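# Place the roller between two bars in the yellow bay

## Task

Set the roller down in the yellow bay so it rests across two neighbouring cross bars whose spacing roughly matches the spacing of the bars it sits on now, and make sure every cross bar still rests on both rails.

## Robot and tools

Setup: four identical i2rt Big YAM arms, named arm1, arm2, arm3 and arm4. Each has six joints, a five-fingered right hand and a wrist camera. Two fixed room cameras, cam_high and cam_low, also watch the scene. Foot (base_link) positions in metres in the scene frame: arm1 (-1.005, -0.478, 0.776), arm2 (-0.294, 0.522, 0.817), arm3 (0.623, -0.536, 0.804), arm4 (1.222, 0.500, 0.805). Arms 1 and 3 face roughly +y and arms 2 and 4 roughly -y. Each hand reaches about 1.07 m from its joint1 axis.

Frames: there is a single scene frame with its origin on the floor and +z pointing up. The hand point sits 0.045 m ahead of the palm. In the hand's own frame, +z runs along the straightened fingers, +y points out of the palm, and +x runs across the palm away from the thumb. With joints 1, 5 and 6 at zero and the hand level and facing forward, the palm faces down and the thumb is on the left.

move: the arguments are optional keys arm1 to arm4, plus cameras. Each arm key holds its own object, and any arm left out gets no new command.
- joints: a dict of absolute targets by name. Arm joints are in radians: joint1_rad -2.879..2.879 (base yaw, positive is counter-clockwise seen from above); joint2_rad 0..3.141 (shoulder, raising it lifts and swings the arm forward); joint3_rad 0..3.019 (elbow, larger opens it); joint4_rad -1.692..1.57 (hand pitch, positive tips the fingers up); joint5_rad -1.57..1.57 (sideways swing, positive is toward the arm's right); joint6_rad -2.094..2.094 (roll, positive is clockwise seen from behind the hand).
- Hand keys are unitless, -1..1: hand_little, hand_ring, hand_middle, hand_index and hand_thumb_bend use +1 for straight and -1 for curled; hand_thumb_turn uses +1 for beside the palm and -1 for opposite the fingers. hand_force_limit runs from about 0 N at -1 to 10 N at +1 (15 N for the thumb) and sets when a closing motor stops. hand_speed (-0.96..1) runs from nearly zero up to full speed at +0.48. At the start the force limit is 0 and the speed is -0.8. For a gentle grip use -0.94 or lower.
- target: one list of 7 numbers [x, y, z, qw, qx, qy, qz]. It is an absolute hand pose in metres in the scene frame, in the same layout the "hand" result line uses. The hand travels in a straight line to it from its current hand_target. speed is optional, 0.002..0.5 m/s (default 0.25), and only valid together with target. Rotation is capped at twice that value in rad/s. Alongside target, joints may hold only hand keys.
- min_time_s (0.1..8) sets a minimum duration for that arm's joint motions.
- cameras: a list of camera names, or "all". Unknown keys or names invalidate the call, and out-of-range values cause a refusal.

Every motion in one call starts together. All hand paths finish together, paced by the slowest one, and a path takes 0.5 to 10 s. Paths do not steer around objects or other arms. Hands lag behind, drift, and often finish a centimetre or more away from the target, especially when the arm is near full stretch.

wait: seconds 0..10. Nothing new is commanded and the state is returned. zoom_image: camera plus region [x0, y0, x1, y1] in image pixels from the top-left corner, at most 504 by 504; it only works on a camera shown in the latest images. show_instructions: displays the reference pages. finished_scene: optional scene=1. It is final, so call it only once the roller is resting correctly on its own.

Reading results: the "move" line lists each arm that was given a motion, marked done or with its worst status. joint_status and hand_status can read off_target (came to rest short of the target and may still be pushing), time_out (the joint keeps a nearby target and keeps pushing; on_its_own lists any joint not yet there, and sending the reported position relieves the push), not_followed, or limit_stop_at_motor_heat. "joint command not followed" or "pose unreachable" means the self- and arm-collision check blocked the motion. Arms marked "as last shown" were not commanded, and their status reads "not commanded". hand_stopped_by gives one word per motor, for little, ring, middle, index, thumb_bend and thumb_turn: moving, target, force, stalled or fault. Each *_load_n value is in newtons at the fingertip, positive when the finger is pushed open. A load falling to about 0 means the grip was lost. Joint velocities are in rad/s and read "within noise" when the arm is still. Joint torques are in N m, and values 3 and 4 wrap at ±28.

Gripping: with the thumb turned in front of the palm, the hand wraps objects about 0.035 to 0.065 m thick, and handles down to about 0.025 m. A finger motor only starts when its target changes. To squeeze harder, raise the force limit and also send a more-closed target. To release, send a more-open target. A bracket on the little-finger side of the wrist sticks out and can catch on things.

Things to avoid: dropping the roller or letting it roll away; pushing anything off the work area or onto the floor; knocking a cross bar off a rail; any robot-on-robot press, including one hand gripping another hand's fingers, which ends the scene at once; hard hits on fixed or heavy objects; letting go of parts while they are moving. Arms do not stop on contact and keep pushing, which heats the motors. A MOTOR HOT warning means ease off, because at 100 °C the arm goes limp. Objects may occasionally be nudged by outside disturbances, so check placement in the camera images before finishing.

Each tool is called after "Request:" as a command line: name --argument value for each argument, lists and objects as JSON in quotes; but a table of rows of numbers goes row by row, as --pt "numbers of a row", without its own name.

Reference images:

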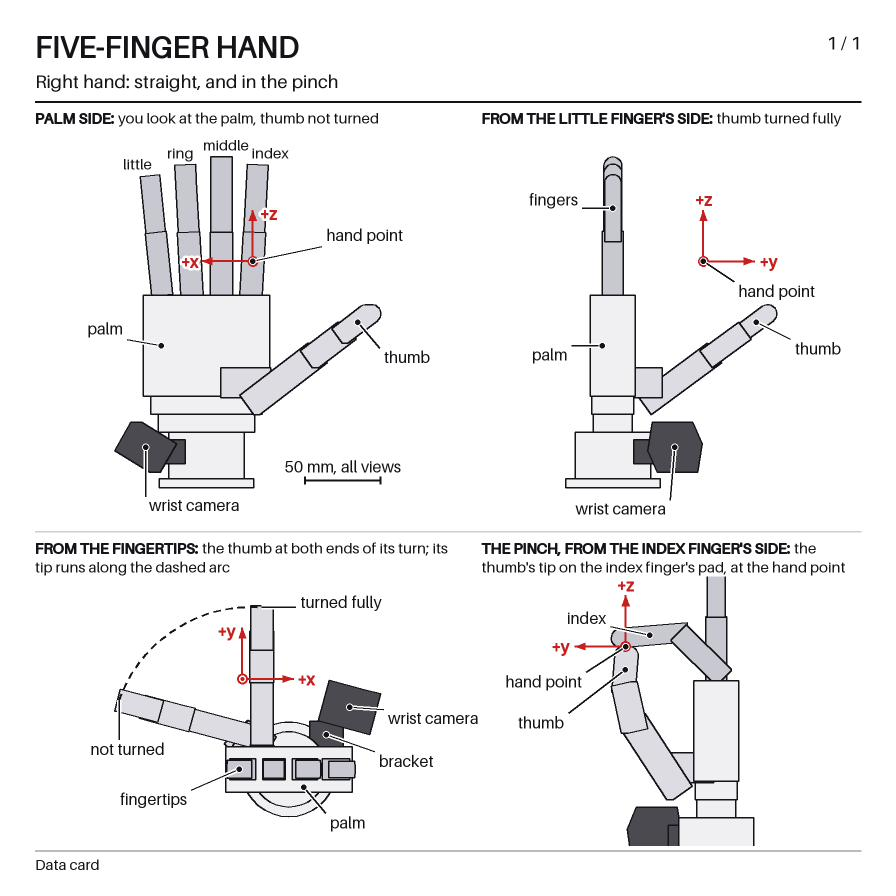

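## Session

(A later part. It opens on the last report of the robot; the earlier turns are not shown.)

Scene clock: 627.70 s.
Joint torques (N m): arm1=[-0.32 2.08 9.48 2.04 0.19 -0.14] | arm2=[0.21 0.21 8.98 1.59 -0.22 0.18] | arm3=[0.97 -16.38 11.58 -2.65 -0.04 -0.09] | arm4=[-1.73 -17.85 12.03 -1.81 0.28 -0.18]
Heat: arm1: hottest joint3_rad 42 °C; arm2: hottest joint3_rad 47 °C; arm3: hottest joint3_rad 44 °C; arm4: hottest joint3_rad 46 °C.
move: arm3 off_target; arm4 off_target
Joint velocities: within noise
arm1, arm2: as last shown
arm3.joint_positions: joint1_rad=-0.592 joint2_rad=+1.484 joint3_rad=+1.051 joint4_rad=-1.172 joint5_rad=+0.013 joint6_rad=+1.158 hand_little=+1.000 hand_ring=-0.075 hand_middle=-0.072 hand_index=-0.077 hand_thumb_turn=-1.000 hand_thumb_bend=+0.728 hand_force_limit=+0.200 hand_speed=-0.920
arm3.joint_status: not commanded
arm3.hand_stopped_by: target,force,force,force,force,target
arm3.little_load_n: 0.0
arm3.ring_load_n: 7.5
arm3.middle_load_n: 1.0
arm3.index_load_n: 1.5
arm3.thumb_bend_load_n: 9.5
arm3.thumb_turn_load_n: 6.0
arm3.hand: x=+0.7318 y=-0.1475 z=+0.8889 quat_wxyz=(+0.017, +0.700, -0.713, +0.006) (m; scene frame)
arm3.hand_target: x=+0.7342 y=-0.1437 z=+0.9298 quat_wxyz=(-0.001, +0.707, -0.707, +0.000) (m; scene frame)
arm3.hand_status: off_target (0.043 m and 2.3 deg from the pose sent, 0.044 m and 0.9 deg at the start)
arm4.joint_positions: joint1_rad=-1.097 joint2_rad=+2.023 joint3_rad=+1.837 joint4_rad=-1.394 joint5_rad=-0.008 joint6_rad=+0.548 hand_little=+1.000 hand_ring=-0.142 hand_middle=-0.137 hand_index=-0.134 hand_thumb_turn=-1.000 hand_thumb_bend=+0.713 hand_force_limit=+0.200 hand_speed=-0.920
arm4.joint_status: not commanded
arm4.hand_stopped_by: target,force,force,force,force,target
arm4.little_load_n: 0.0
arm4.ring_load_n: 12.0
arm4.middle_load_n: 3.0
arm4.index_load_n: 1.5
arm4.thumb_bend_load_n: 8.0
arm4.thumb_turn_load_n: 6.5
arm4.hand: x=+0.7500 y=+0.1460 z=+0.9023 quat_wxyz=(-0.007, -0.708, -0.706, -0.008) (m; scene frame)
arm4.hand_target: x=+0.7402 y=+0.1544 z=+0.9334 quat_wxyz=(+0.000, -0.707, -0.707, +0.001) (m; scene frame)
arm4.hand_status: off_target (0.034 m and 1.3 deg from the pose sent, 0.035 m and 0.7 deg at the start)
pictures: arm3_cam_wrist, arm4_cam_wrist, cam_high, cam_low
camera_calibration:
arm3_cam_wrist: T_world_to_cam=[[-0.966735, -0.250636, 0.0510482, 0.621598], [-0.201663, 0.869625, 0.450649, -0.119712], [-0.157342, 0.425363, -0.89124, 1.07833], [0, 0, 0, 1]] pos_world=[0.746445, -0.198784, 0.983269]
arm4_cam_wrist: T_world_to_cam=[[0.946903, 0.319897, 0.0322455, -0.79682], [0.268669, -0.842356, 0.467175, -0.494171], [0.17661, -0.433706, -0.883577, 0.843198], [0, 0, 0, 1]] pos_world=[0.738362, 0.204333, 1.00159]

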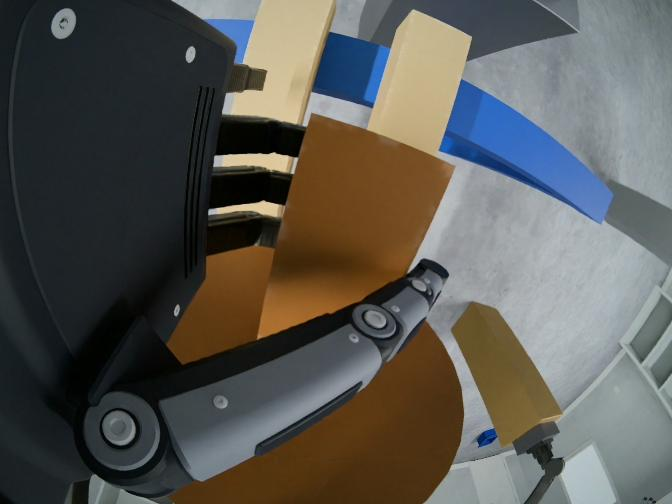

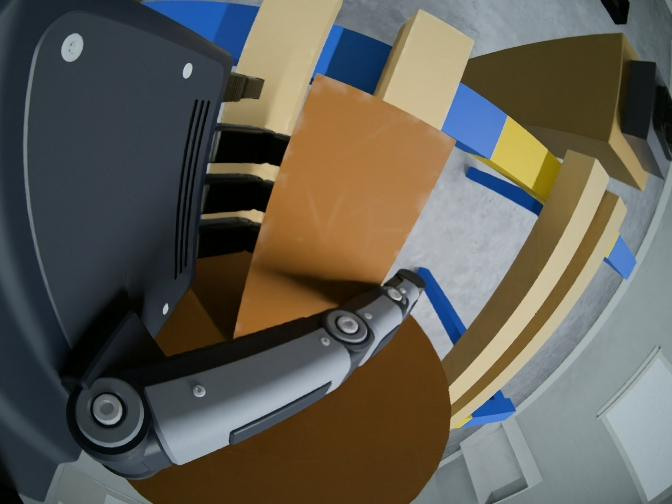

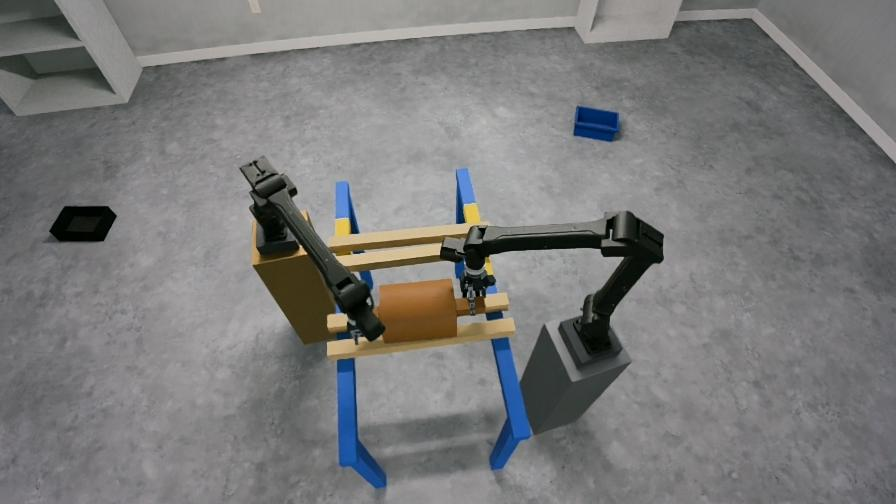

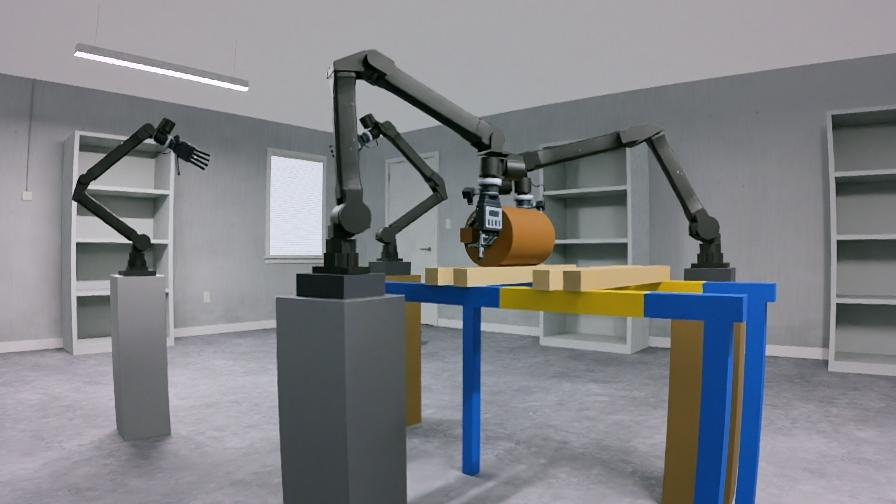

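Request:
move --arm3 '{"joints": {"hand_speed": -0.92, "hand_force_limit": 0.6, "hand_index": -0.7, "hand_middle": -0.7, "hand_ring": -0.7}}' --arm4 '{"joints": {"hand_speed": -0.92, "hand_force_limit": 0.6, "hand_index": -0.7, "hand_middle": -0.7}}'

Request:
move --arm3 '{"target": [0.739, -0.143, 0.962, 0, 0.7071, -0.7071, 0], "speed": 0.03}' --arm4 '{"target": [0.7360, 0.1542, 0.964, 0, 0.7071, 0.7071, 0], "speed": 0.03}' --cameras '["cam_high", "cam_low", "arm3_cam_wrist", "arm4_cam_wrist"]'

Request:
zoom_image --camera "cam_low" --region '[420, 150, 600, 300]'

Scene clock: 655.30 s.
Joint torques (N m): arm1=[-0.26 1.9 9.5 2.04 0.2 -0.14] | arm2=[0.15 0.21 8.98 1.57 -0.22 0.19] | arm3=[0.91 -16.32 11.55 -2.51 -0.03 -0.19] | arm4=[-1.79 -17.96 12.03 -1.91 0.38 -0.23]
Heat: arm1: hottest joint3_rad 42 °C; arm2: hottest joint3_rad 47 °C; arm3: hottest joint3_rad 52 °C; arm4: hottest joint3_rad 50 °C.
move: arm3 off_target; arm4 off_target
Joint velocities: within noise
arm1.joint_positions: joint1_rad=-0.078 joint2_rad=+0.628 joint3_rad=+1.375 joint4_rad=-1.214 joint5_rad=+0.151 joint6_rad=-1.217 hand_little=+1.000 hand_ring=+1.000 hand_middle=+1.000 hand_index=+1.000 hand_thumb_turn=+1.000 hand_thumb_bend=+1.000 hand_force_limit=+0.000 hand_speed=-0.800
arm1.joint_status: not commanded
arm1.hand_stopped_by: target,target,target,target,target,target
arm1.little_load_n: 0.0
arm1.ring_load_n: 0.0
arm1.middle_load_n: 0.0
arm1.index_load_n: -0.5
arm1.thumb_bend_load_n: 0.0
arm1.thumb_turn_load_n: 0.0
arm1.hand: x=-0.8871 y=-0.2563 z=+1.2843 quat_wxyz=(-0.349, +0.761, +0.374, +0.398) (m; scene frame)
arm1.hand_target: x=-0.8877 y=-0.2580 z=+1.2936 quat_wxyz=(-0.356, +0.756, +0.371, +0.404) (m; scene frame)
arm1.hand_status: not commanded
arm2.joint_positions: joint1_rad=-0.309 joint2_rad=+0.613 joint3_rad=+1.400 joint4_rad=-1.280 joint5_rad=-0.255 joint6_rad=-1.443 hand_little=+1.000 hand_ring=+1.000 hand_middle=+1.000 hand_index=+1.000 hand_thumb_turn=+1.000 hand_thumb_bend=+1.000 hand_force_limit=+0.000 hand_speed=-0.800
arm2.joint_status: not commanded
arm2.hand_stopped_by: target,target,target,target,target,target
arm2.little_load_n: 0.0
arm2.ring_load_n: 0.0
arm2.middle_load_n: 0.0
arm2.index_load_n: 0.0
arm2.thumb_bend_load_n: 0.0
arm2.thumb_turn_load_n: 0.0
arm2.hand: x=-0.4104 y=+0.3052 z=+1.3269 quat_wxyz=(+0.352, +0.457, -0.721, +0.384) (m; scene frame)
arm2.hand_target: x=-0.4098 y=+0.3066 z=+1.3368 quat_wxyz=(+0.360, +0.455, -0.716, +0.389) (m; scene frame)
arm2.hand_status: not commanded
arm3.joint_positions: joint1_rad=-0.591 joint2_rad=+1.484 joint3_rad=+1.051 joint4_rad=-1.177 joint5_rad=+0.013 joint6_rad=+1.168 hand_little=+1.000 hand_ring=-0.081 hand_middle=-0.113 hand_index=-0.112 hand_thumb_turn=-1.000 hand_thumb_bend=+0.729 hand_force_limit=+0.600 hand_speed=-0.920
arm3.joint_status: hand_ring off_target (ended at -0.081, target -0.700); hand_middle off_target (ended at -0.113, target -0.700); hand_index off_target (ended at -0.112, target -0.700); the others done
arm3.hand_stopped_by: target,force,force,force,force,target
arm3.little_load_n: 0.0
arm3.ring_load_n: 2.0
arm3.middle_load_n: 9.0
arm3.index_load_n: 6.0
arm3.thumb_bend_load_n: 18.5
arm3.thumb_turn_load_n: 5.0
arm3.hand: x=+0.7309 y=-0.1478 z=+0.8889 quat_wxyz=(+0.019, +0.698, -0.716, +0.007) (m; scene frame)
arm3.hand_target: x=+0.7343 y=-0.1436 z=+0.9298 quat_wxyz=(-0.001, +0.707, -0.707, +0.000) (m; scene frame)
arm3.hand_status: not commanded
arm4.joint_positions: joint1_rad=-1.097 joint2_rad=+2.024 joint3_rad=+1.838 joint4_rad=-1.395 joint5_rad=-0.010 joint6_rad=+0.554 hand_little=+1.000 hand_ring=-0.142 hand_middle=-0.149 hand_index=-0.146 hand_thumb_turn=-1.000 hand_thumb_bend=+0.713 hand_force_limit=+0.600 hand_speed=-0.920
arm4.joint_status: hand_middle off_target (ended at -0.149, target -0.700); hand_index off_target (ended at -0.146, target -0.700); the others done
arm4.hand_stopped_by: target,force,force,force,force,target
arm4.little_load_n: 0.0
arm4.ring_load_n: 9.0
arm4.middle_load_n: 9.0
arm4.index_load_n: 8.0
arm4.thumb_bend_load_n: 10.0
arm4.thumb_turn_load_n: 5.0
arm4.hand: x=+0.7501 y=+0.1454 z=+0.9018 quat_wxyz=(-0.009, -0.711, -0.703, -0.009) (m; scene frame)
arm4.hand_target: x=+0.7402 y=+0.1545 z=+0.9334 quat_wxyz=(+0.000, -0.707, -0.707, +0.001) (m; scene frame)
arm4.hand_status: not commanded
pictures: none

Scene clock: 656.97 s.
Joint torques (N m): arm1=[-0.44 1.9 9.51 2.02 0.19 -0.14] | arm2=[0.21 0.26 8.98 1.59 -0.22 0.19] | arm3=[0.44 -18.37 13.63 -2.89 -0.1 -0.25] | arm4=[-2.49 -20.25 13.85 -2.44 0.99 -0.32]
Heat: arm1: hottest joint3_rad 42 °C; arm2: hottest joint3_rad 47 °C; arm3: hottest joint3_rad 52 °C; arm4: hottest joint3_rad 51 °C.
move: arm3 off_target; arm4 off_target
Joint velocities: within noise
arm1, arm2: as last shown
arm1.little_load_n: -0.5
arm1.index_load_n: 0.0
arm2.thumb_turn_load_n: -0.5
arm3.joint_positions: joint1_rad=-0.589 joint2_rad=+1.484 joint3_rad=+1.078 joint4_rad=-1.245 joint5_rad=+0.016 joint6_rad=+1.170 hand_little=+1.000 hand_ring=-0.081 hand_middle=-0.113 hand_index=-0.113 hand_thumb_turn=-1.000 hand_thumb_bend=+0.729 hand_force_limit=+0.600 hand_speed=-0.920
arm3.joint_status: not commanded
arm3.hand_stopped_by: target,force,force,force,force,target
arm3.little_load_n: 0.0
arm3.ring_load_n: 5.0
arm3.middle_load_n: 7.0
arm3.index_load_n: 0.5
arm3.thumb_bend_load_n: 13.0
arm3.thumb_turn_load_n: 5.0
arm3.hand: x=+0.7281 y=-0.1543 z=+0.8984 quat_wxyz=(+0.038, +0.697, -0.715, +0.016) (m; scene frame)
arm3.hand_target: x=+0.7370 y=-0.1452 z=+0.9579 quat_wxyz=(-0.001, +0.707, -0.707, +0.000) (m; scene frame)
arm3.hand_status: off_target (0.066 m and 4.9 deg from the pose sent, 0.074 m and 2.8 deg at the start)
arm4.joint_positions: joint1_rad=-1.090 joint2_rad=+2.046 joint3_rad=+1.884 joint4_rad=-1.452 joint5_rad=-0.023 joint6_rad=+0.565 hand_little=+1.000 hand_ring=-0.142 hand_middle=-0.149 hand_index=-0.147 hand_thumb_turn=-1.000 hand_thumb_bend=+0.713 hand_force_limit=+0.600 hand_speed=-0.920
arm4.joint_status: not commanded
arm4.hand_stopped_by: target,force,force,force,force,target
arm4.little_load_n: 0.0
arm4.ring_load_n: 16.0
arm4.middle_load_n: 11.0
arm4.index_load_n: 1.0
arm4.thumb_bend_load_n: 12.0
arm4.thumb_turn_load_n: 0.0
arm4.hand: x=+0.7542 y=+0.1393 z=+0.9078 quat_wxyz=(-0.019, -0.712, -0.702, -0.024) (m; scene frame)
arm4.hand_target: x=+0.7387 y=+0.1548 z=+0.9621 quat_wxyz=(+0.001, -0.708, -0.706, +0.001) (m; scene frame)
arm4.hand_status: off_target (0.061 m and 3.6 deg from the pose sent, 0.064 m and 1.5 deg at the start)
pictures: arm3_cam_wrist, arm4_cam_wrist, cam_high, cam_low
camera_calibration:
arm3_cam_wrist: T_world_to_cam=[[-0.967465, -0.240984, 0.0770614, 0.594543], [-0.188562, 0.889859, 0.415446, -0.0935673], [-0.16869, 0.387399, -0.906348, 1.1051], [0, 0, 0, 1]] pos_world=[0.743976, -0.201579, 0.994662]
arm4_cam_wrist: T_world_to_cam=[[0.947954, 0.310558, 0.0702644, -0.832805], [0.242795, -0.847788, 0.471493, -0.487194], [0.205995, -0.429894, -0.879066, 0.817674], [0, 0, 0, 1]] pos_world=[0.739312, 0.197109, 1.00701]

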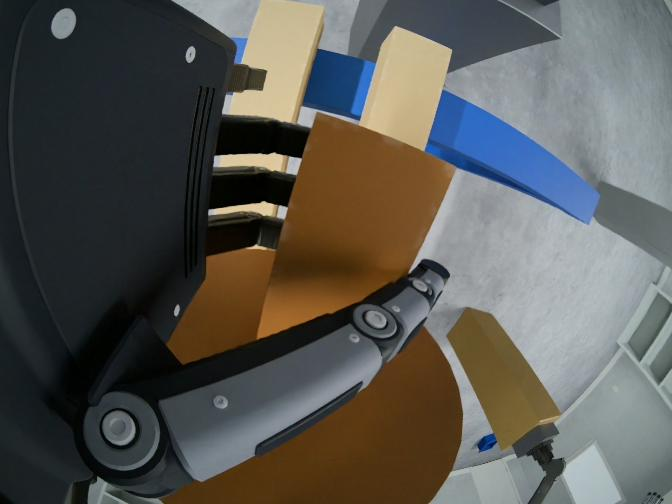

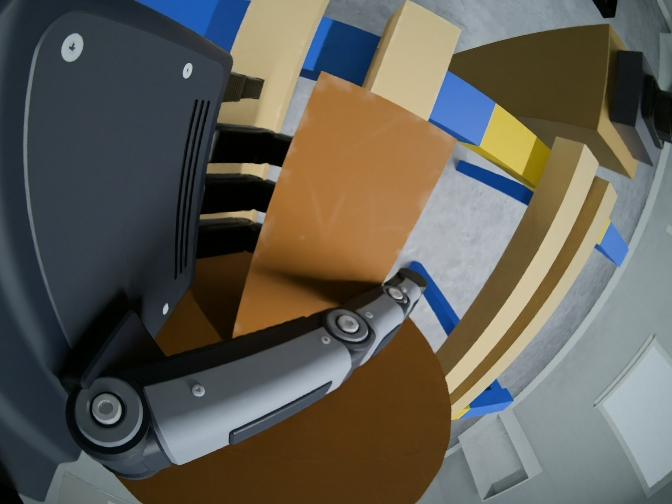

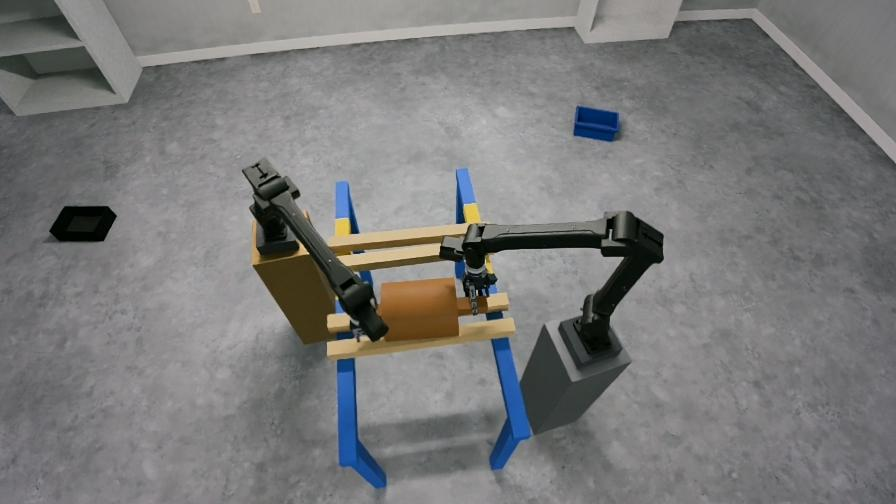

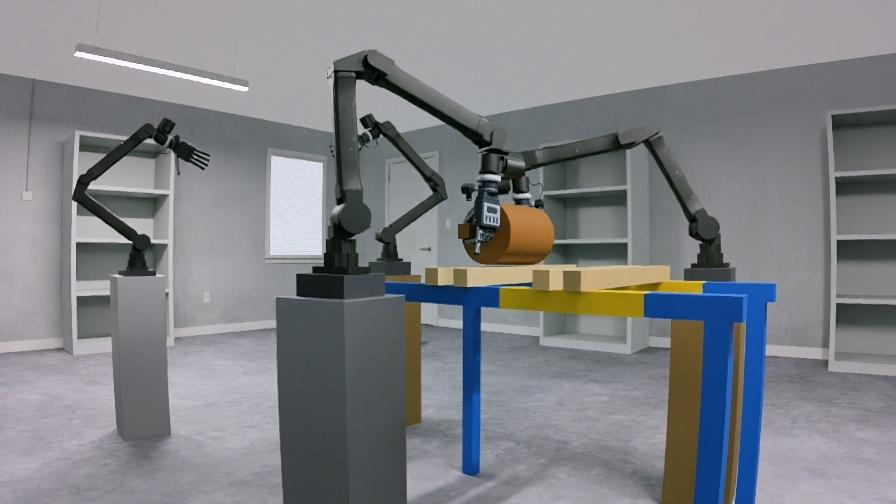

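Scaled by 2.800 from the camera's 896x504 image, which has a finer 1280x720 frame.

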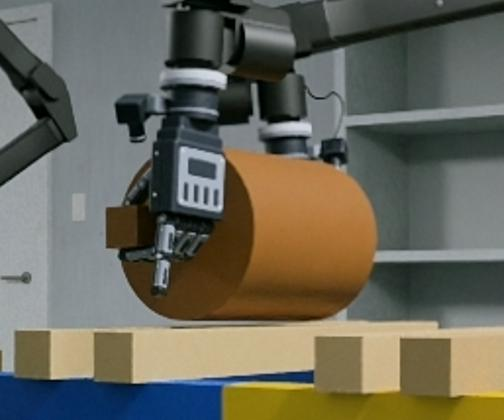

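Request:
move --arm3 '{"target": [0.748, -0.136, 1.0, -0.038, 0.716, -0.698, -0.016], "speed": 0.04}' --arm4 '{"target": [0.7280, 0.161, 1.006, -0.019, 0.702, 0.712, -0.024], "speed": 0.04}' --cameras '["cam_high", "cam_low", "arm3_cam_wrist", "arm4_cam_wrist"]'

Request:
zoom_image --camera "cam_low" --region '[420, 150, 600, 300]'

Scene clock: 699.60 s.
Joint torques (N m): arm1=[-0.26 2.02 9.54 2.06 0.2 -0.14] | arm2=[0.26 0.21 8.98 1.58 -0.22 0.19] | arm3=[-0.32 -19.66 15.61 -2.35 -0.16 -0.38] | arm4=[-2.9 -23.12 13.61 -2.22 1.54 -0.34]
Heat: arm1: hottest joint3_rad 42 °C; arm2: hottest joint3_rad 48 °C; arm3: hottest joint3_rad 54 °C; arm4: hottest joint3_rad 61 °C.
move: arm3 off_target; arm4 off_target
Joint velocities: within noise
arm1, arm2: as last shown
arm1.little_load_n: 0.0
arm2.thumb_turn_load_n: 0.0
arm3.joint_positions: joint1_rad=-0.592 joint2_rad=+1.449 joint3_rad=+1.097 joint4_rad=-1.273 joint5_rad=+0.015 joint6_rad=+1.144 hand_little=+1.000 hand_ring=-0.081 hand_middle=-0.113 hand_index=-0.113 hand_thumb_turn=-1.000 hand_thumb_bend=+0.729 hand_force_limit=+0.600 hand_speed=-0.920
arm3.joint_status: not commanded
arm3.hand_stopped_by: target,force,force,force,force,target
arm3.little_load_n: 0.0
arm3.ring_load_n: 2.0
arm3.middle_load_n: 8.5
arm3.index_load_n: 4.5
arm3.thumb_bend_load_n: 9.5
arm3.thumb_turn_load_n: 5.5
arm3.hand: x=+0.7289 y=-0.1548 z=+0.9187 quat_wxyz=(+0.026, +0.706, -0.708, +0.010) (m; scene frame)
arm3.hand_target: x=+0.7445 y=-0.1405 z=+0.9949 quat_wxyz=(-0.040, +0.715, -0.698, -0.014) (m; scene frame)
arm3.hand_status: off_target (0.086 m and 8.1 deg from the pose sent, 0.105 m and 9.9 deg at the start)
arm4.joint_positions: joint1_rad=-1.090 joint2_rad=+2.046 joint3_rad=+1.937 joint4_rad=-1.497 joint5_rad=-0.009 joint6_rad=+0.550 hand_little=+1.000 hand_ring=-0.141 hand_middle=-0.149 hand_index=-0.147 hand_thumb_turn=-1.000 hand_thumb_bend=+0.713 hand_force_limit=+0.600 hand_speed=-0.920
arm4.joint_status: not commanded
arm4.hand_stopped_by: target,force,force,force,force,target
arm4.little_load_n: 0.0
arm4.ring_load_n: 18.0
arm4.middle_load_n: 10.5
arm4.index_load_n: 0.0
arm4.thumb_bend_load_n: 11.5
arm4.thumb_turn_load_n: -2.5
arm4.hand: x=+0.7486 y=+0.1397 z=+0.9272 quat_wxyz=(-0.011, -0.706, -0.707, -0.021) (m; scene frame)
arm4.hand_target: x=+0.7326 y=+0.1618 z=+1.0022 quat_wxyz=(+0.020, -0.703, -0.711, +0.024) (m; scene frame)
arm4.hand_status: off_target (0.084 m and 6.2 deg from the pose sent, 0.104 m and 7.2 deg at the start)
pictures: arm3_cam_wrist, arm4_cam_wrist, cam_high, cam_low
camera_calibration:
arm3_cam_wrist: T_world_to_cam=[[-0.962481, -0.263936, 0.0629969, 0.599288], [-0.211225, 0.874483, 0.436651, -0.10679], [-0.170338, 0.406961, -0.897423, 1.11986], [0, 0, 0, 1]] pos_world=[0.745001, -0.204181, 1.01387]
arm4_cam_wrist: T_world_to_cam=[[0.944144, 0.324485, 0.0574583, -0.816187], [0.262838, -0.846692, 0.462632, -0.50157], [0.198767, -0.421689, -0.884687, 0.845413], [0, 0, 0, 1]] pos_world=[0.73439, 0.196666, 1.02686]

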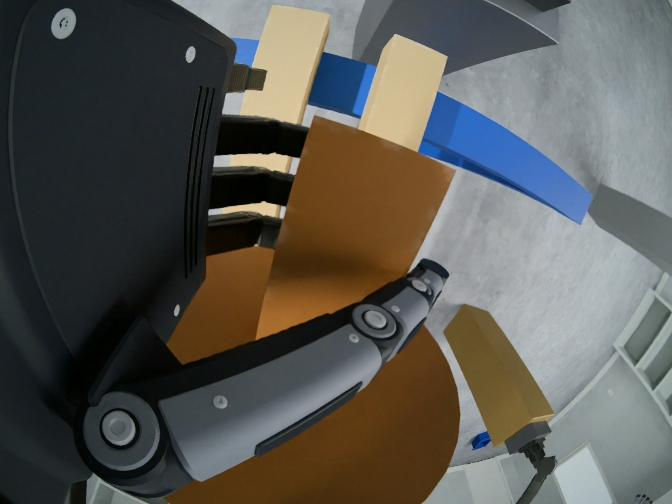

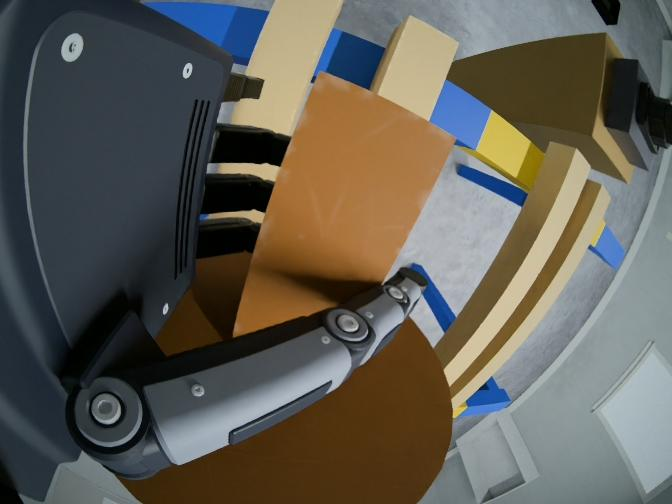

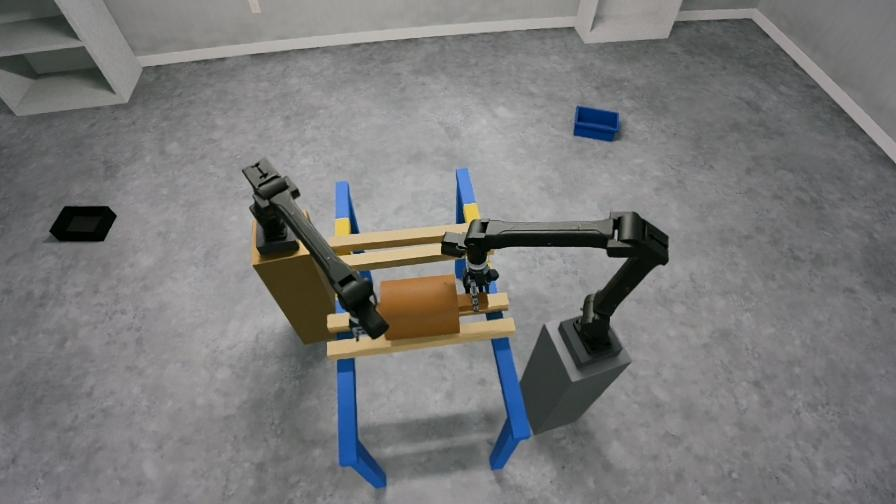

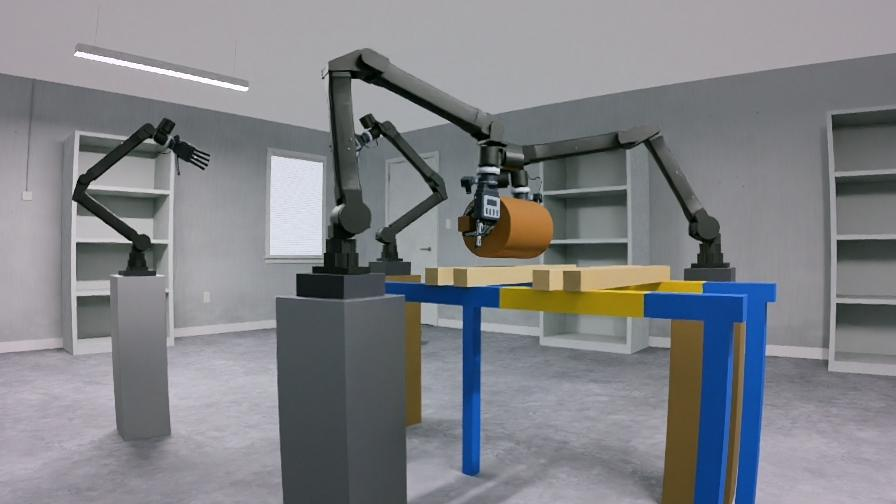

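Scaled by 2.800 from the camera's 896x504 image, which has a finer 1280x720 frame.

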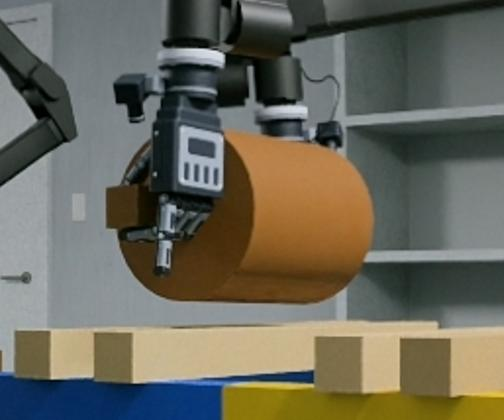

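Request:
move --arm3 '{"target": [0.835, -0.132, 1.04, -0.038, 0.716, -0.698, -0.016], "speed": 0.06}' --arm4 '{"target": [0.815, 0.165, 1.03, -0.019, 0.702, 0.712, -0.024], "speed": 0.06}' --cameras '["cam_high", "cam_low"]'

Scene clock: 712.90 s.
Joint torques (N m): arm1=[-0.32 1.96 9.54 2.06 0.2 -0.15] | arm2=[0.26 0.21 8.98 1.57 -0.22 0.18] | arm3=[-0.91 -18.78 16.66 -2.03 -0.06 -0.23] | arm4=[-2.02 -20.72 9.72 -1.11 0.97 -0.06]
Heat: arm1: hottest joint3_rad 42 °C; arm2: hottest joint3_rad 48 °C; arm3: hottest joint3_rad 62 °C; arm4: hottest joint3_rad 58 °C.
move: arm3 off_target; arm4 off_target
Joint velocities: within noise
arm1, arm2: as last shown
arm1.ring_load_n: 0.5
arm3.joint_positions: joint1_rad=-0.755 joint2_rad=+1.532 joint3_rad=+1.314 joint4_rad=-1.395 joint5_rad=-0.003 joint6_rad=+0.957 hand_little=+1.000 hand_ring=-0.081 hand_middle=-0.113 hand_index=-0.112 hand_thumb_turn=-1.000 hand_thumb_bend=+0.729 hand_force_limit=+0.600 hand_speed=-0.920
arm3.joint_status: not commanded
arm3.hand_stopped_by: target,force,force,force,force,target
arm3.little_load_n: 0.0
arm3.ring_load_n: 1.0
arm3.middle_load_n: 7.0
arm3.index_load_n: 4.0
arm3.thumb_bend_load_n: 9.5
arm3.thumb_turn_load_n: 1.5
arm3.hand: x=+0.8084 y=-0.1450 z=+0.9652 quat_wxyz=(+0.024, +0.714, -0.700, -0.004) (m; scene frame)
arm3.hand_target: x=+0.8306 y=-0.1367 z=+1.0369 quat_wxyz=(-0.040, +0.715, -0.698, -0.014) (m; scene frame)
arm3.hand_status: off_target (0.080 m and 7.2 deg from the pose sent, 0.163 m and 8.1 deg at the start)
arm4.joint_positions: joint1_rad=-1.029 joint2_rad=+1.834 joint3_rad=+1.744 joint4_rad=-1.497 joint5_rad=+0.006 joint6_rad=+0.585 hand_little=+1.000 hand_ring=-0.141 hand_middle=-0.149 hand_index=-0.147 hand_thumb_turn=-1.000 hand_thumb_bend=+0.713 hand_force_limit=+0.600 hand_speed=-0.920
arm4.joint_status: not commanded
arm4.hand_stopped_by: target,force,force,force,force,target
arm4.little_load_n: 0.0
arm4.ring_load_n: 15.0
arm4.middle_load_n: 10.0
arm4.index_load_n: 2.5
arm4.thumb_bend_load_n: 11.5
arm4.thumb_turn_load_n: 0.5
arm4.hand: x=+0.8205 y=+0.1487 z=+0.9754 quat_wxyz=(-0.001, -0.697, -0.717, -0.014) (m; scene frame)
arm4.hand_target: x=+0.8168 y=+0.1649 z=+1.0273 quat_wxyz=(+0.019, -0.702, -0.711, +0.024) (m; scene frame)
arm4.hand_status: off_target (0.057 m and 4.9 deg from the pose sent, 0.125 m and 6.2 deg at the start)
pictures: cam_high, cam_low

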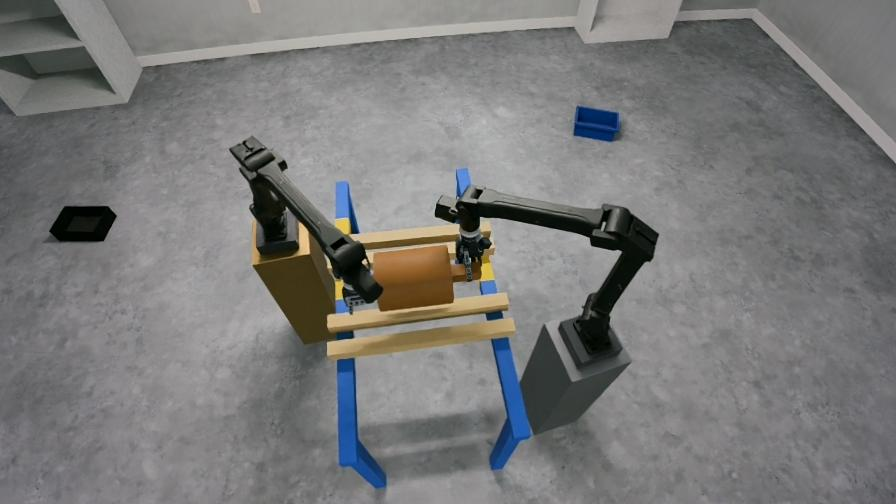

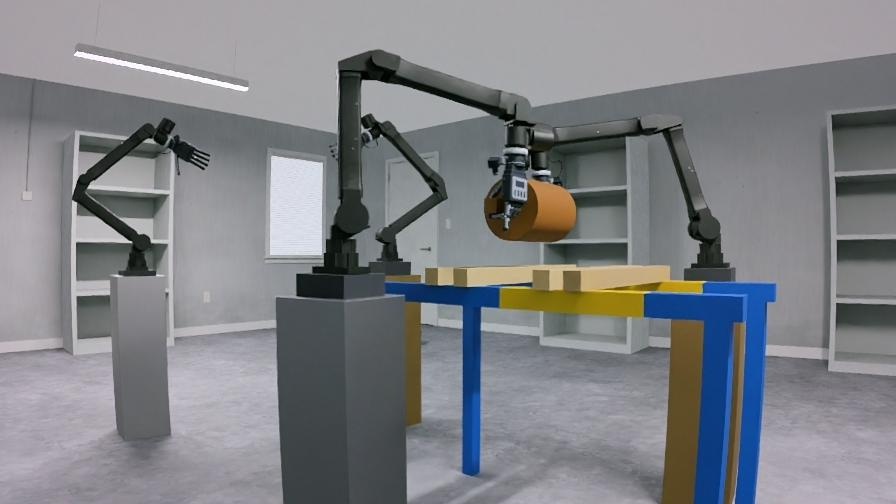

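Request:
move --arm3 '{"target": [0.955, -0.132, 1.045, -0.038, 0.716, -0.698, -0.016], "speed": 0.08}' --arm4 '{"target": [0.93, 0.163, 1.012, -0.019, 0.702, 0.712, -0.024], "speed": 0.08}' --cameras '["cam_high", "cam_low"]'

Scene clock: 721.13 s.
Joint torques (N m): arm1=[-0.38 1.96 9.55 2.06 0.2 -0.14] | arm2=[0.15 0.26 8.98 1.59 -0.22 0.19] | arm3=[-1.14 -23.18 16.9 -1.96 0.07 -0.21] | arm4=[-1.38 -16.32 9.57 -1.03 0.65 0.02]
Heat: arm1: hottest joint3_rad 42 °C; arm2: hottest joint3_rad 48 °C; arm3: hottest joint3_rad 64 °C; arm4: hottest joint3_rad 58 °C.
move: arm3 off_target; arm4 off_target
Joint velocities: within noise
arm1, arm2: as last shown
arm1.ring_load_n: 0.0
arm3.joint_positions: joint1_rad=-0.937 joint2_rad=+1.746 joint3_rad=+1.571 joint4_rad=-1.454 joint5_rad=-0.021 joint6_rad=+0.771 hand_little=+1.000 hand_ring=-0.081 hand_middle=-0.113 hand_index=-0.113 hand_thumb_turn=-1.000 hand_thumb_bend=+0.729 hand_force_limit=+0.600 hand_speed=-0.920
arm3.joint_status: not commanded
arm3.hand_stopped_by: target,force,force,force,force,target
arm3.little_load_n: 0.0
arm3.ring_load_n: 1.5
arm3.middle_load_n: 7.0
arm3.index_load_n: 2.0
arm3.thumb_bend_load_n: 9.0
arm3.thumb_turn_load_n: 2.0
arm3.hand: x=+0.9224 y=-0.1368 z=+0.9622 quat_wxyz=(+0.032, +0.715, -0.698, -0.017) (m; scene frame)
arm3.hand_target: x=+0.9485 y=-0.1370 z=+1.0419 quat_wxyz=(-0.040, +0.715, -0.698, -0.014) (m; scene frame)
arm3.hand_status: off_target (0.089 m and 8.0 deg from the pose sent, 0.168 m and 7.3 deg at the start)
arm4.joint_positions: joint1_rad=-0.893 joint2_rad=+1.588 joint3_rad=+1.406 joint4_rad=-1.399 joint5_rad=+0.022 joint6_rad=+0.722 hand_little=+1.000 hand_ring=-0.141 hand_middle=-0.149 hand_index=-0.147 hand_thumb_turn=-1.000 hand_thumb_bend=+0.713 hand_force_limit=+0.600 hand_speed=-0.920
arm4.joint_status: not commanded
arm4.hand_stopped_by: target,force,force,force,force,target
arm4.little_load_n: 0.0
arm4.ring_load_n: 14.5
arm4.middle_load_n: 10.0
arm4.index_load_n: 2.5
arm4.thumb_bend_load_n: 12.0
arm4.thumb_turn_load_n: 0.5
arm4.hand: x=+0.9344 y=+0.1545 z=+0.9705 quat_wxyz=(+0.008, -0.697, -0.717, -0.010) (m; scene frame)
arm4.hand_target: x=+0.9310 y=+0.1631 z=+1.0100 quat_wxyz=(+0.019, -0.702, -0.712, +0.024) (m; scene frame)
arm4.hand_status: off_target (0.043 m and 4.2 deg from the pose sent, 0.116 m and 4.9 deg at the start)
pictures: cam_high, cam_low

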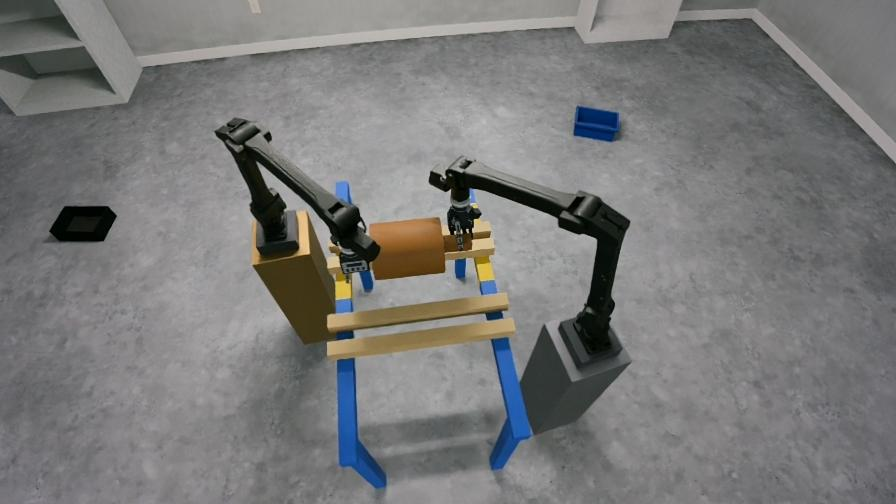

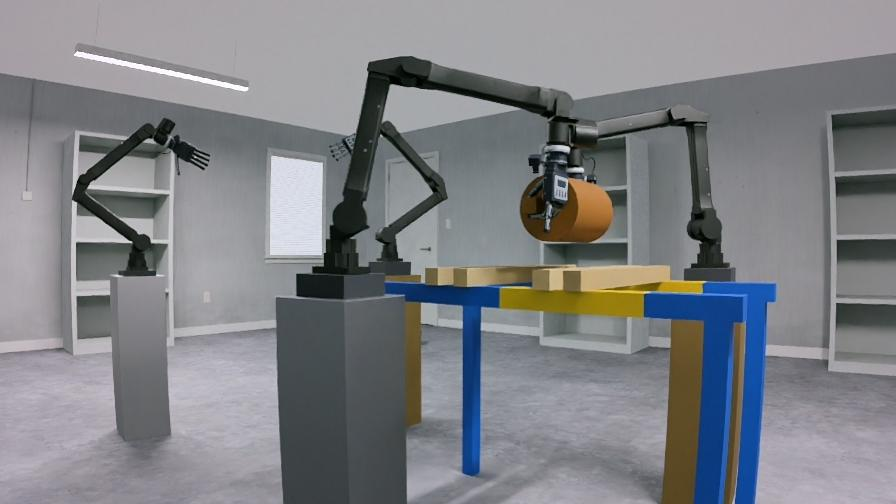

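Request:
move --arm3 '{"target": [1.10, -0.138, 1.05, -0.038, 0.716, -0.698, -0.016], "speed": 0.08}' --arm4 '{"target": [1.07, 0.157, 0.995, -0.019, 0.702, 0.712, -0.024], "speed": 0.08}' --cameras '["cam_high", "cam_low", "arm3_cam_wrist", "arm4_cam_wrist"]'

Request:
zoom_image --camera "cam_low" --region '[500, 150, 720, 310]'

Request:
zoom_image --camera "cam_high" --region '[320, 160, 540, 350]'

Scene clock: 735.77 s.
Joint torques (N m): arm1=[-0.32 1.96 9.57 2.06 0.2 -0.14] | arm2=[0.21 0.26 8.98 1.58 -0.22 0.18] | arm3=[-1.55 -28.63 17.21 -1.73 0.34 -0.1] | arm4=[-0.44 -12.28 9.95 -1.05 0.08 0.05]
Heat: arm1: hottest joint3_rad 42 °C; arm2: hottest joint3_rad 48 °C; arm3: hottest joint3_rad 65 °C; arm4: hottest joint3_rad 56 °C.
move: arm3 off_target; arm4 off_target
Joint velocities: within noise
arm1, arm2: as last shown
arm3.joint_positions: joint1_rad=-1.093 joint2_rad=+2.065 joint3_rad=+2.004 joint4_rad=-1.587 joint5_rad=-0.040 joint6_rad=+0.600 hand_little=+1.000 hand_ring=-0.081 hand_middle=-0.113 hand_index=-0.113 hand_thumb_turn=-1.000 hand_thumb_bend=+0.729 hand_force_limit=+0.600 hand_speed=-0.920
arm3.joint_status: not commanded
arm3.hand_stopped_by: target,force,force,force,force,target
arm3.little_load_n: 0.0
arm3.ring_load_n: 4.0
arm3.middle_load_n: 6.0
arm3.index_load_n: 0.0
arm3.thumb_bend_load_n: 8.0
arm3.thumb_turn_load_n: 1.5
arm3.hand: x=+1.0579 y=-0.1311 z=+0.9460 quat_wxyz=(+0.038, +0.720, -0.693, -0.033) (m; scene frame)
arm3.hand_target: x=+1.0865 y=-0.1422 z=+1.0354 quat_wxyz=(-0.039, +0.715, -0.698, -0.014) (m; scene frame)
arm3.hand_status: off_target (0.112 m and 9.0 deg from the pose sent, 0.198 m and 8.0 deg at the start; pose on its path clipped on 71 of 92 steps)
arm4.joint_positions: joint1_rad=-0.635 joint2_rad=+1.363 joint3_rad=+1.134 joint4_rad=-1.362 joint5_rad=+0.049 joint6_rad=+0.988 hand_little=+1.000 hand_ring=-0.141 hand_middle=-0.149 hand_index=-0.147 hand_thumb_turn=-1.000 hand_thumb_bend=+0.713 hand_force_limit=+0.600 hand_speed=-0.920
arm4.joint_status: not commanded
arm4.hand_stopped_by: target,force,force,force,force,target
arm4.little_load_n: 0.0
arm4.ring_load_n: 13.5
arm4.middle_load_n: 10.0
arm4.index_load_n: 4.5
arm4.thumb_bend_load_n: 11.0
arm4.thumb_turn_load_n: 2.0
arm4.hand: x=+1.0713 y=+0.1570 z=+0.9594 quat_wxyz=(+0.023, -0.700, -0.714, -0.010) (m; scene frame)
arm4.hand_target: x=+1.0706 y=+0.1574 z=+0.9934 quat_wxyz=(+0.019, -0.702, -0.712, +0.024) (m; scene frame)
arm4.hand_status: off_target (0.036 m and 3.9 deg from the pose sent, 0.138 m and 4.2 deg at the start)
pictures: arm3_cam_wrist, arm4_cam_wrist, cam_high, cam_low
camera_calibration:
arm3_cam_wrist: T_world_to_cam=[[-0.943881, -0.305479, 0.12558, 0.836218], [-0.208561, 0.846083, 0.490556, -0.127487], [-0.256106, 0.436836, -0.862313, 1.25228], [0, 0, 0, 1]] pos_world=[1.08342, -0.183729, 1.03739]
arm4_cam_wrist: T_world_to_cam=[[0.939944, 0.341232, 0.0080959, -1.0791], [0.307059, -0.855694, 0.416536, -0.588373], [0.149063, -0.389034, -0.909083, 0.888646], [0, 0, 0, 1]] pos_world=[1.0625, 0.210471, 1.06167]

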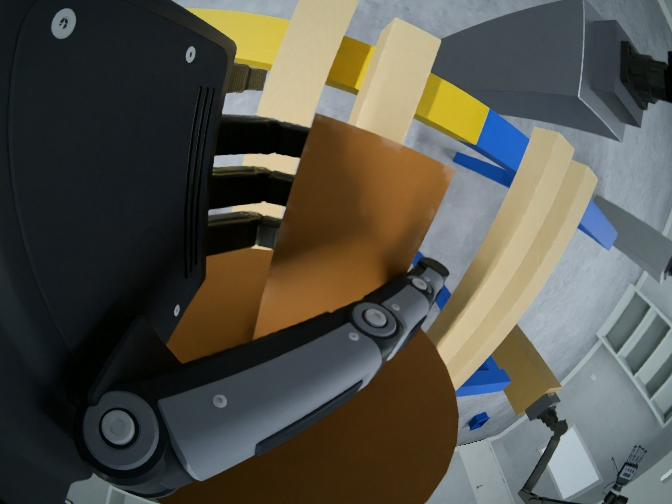

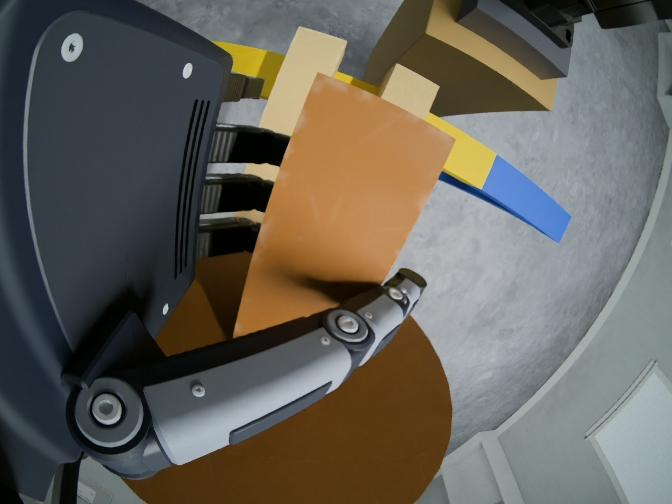

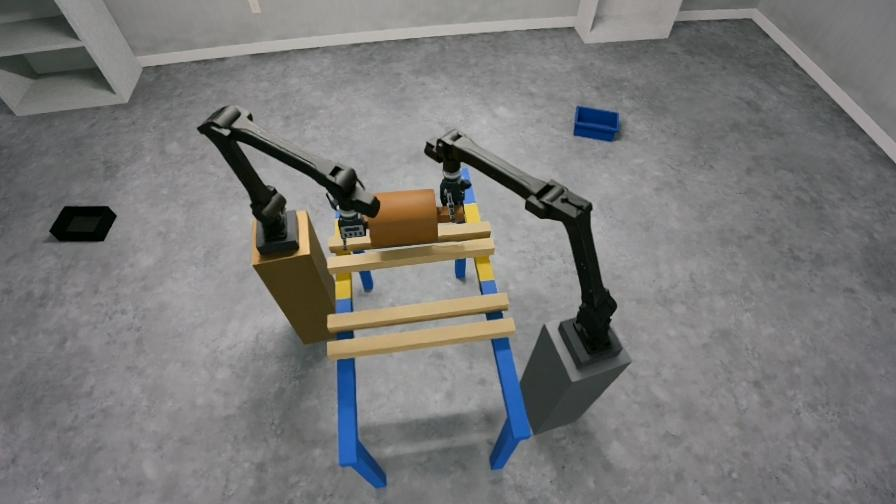

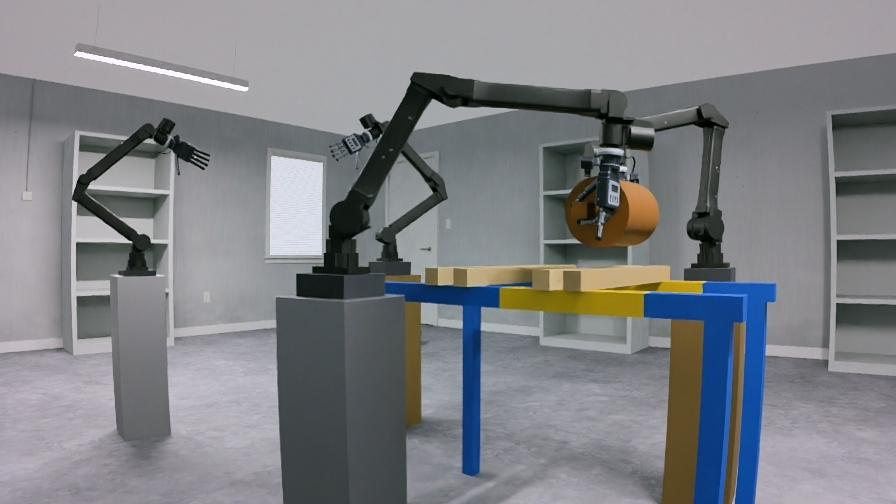

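Scaled by 2.291 from the camera's 896x504 image, which has a finer 1280x720 frame.

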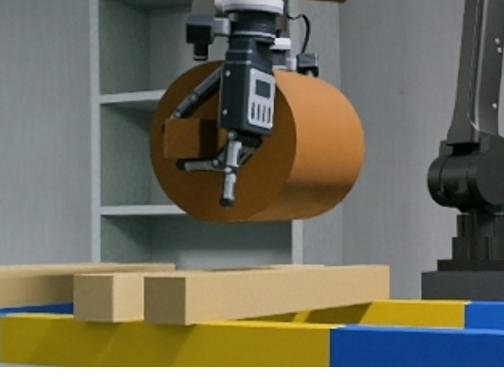

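Scaled by 2.291 from the camera's 896x504 image, which has a finer 1280x720 frame.

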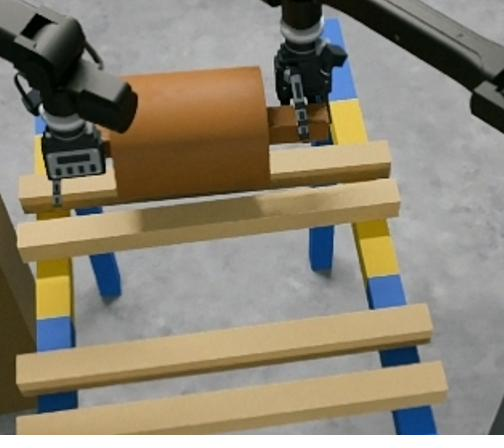

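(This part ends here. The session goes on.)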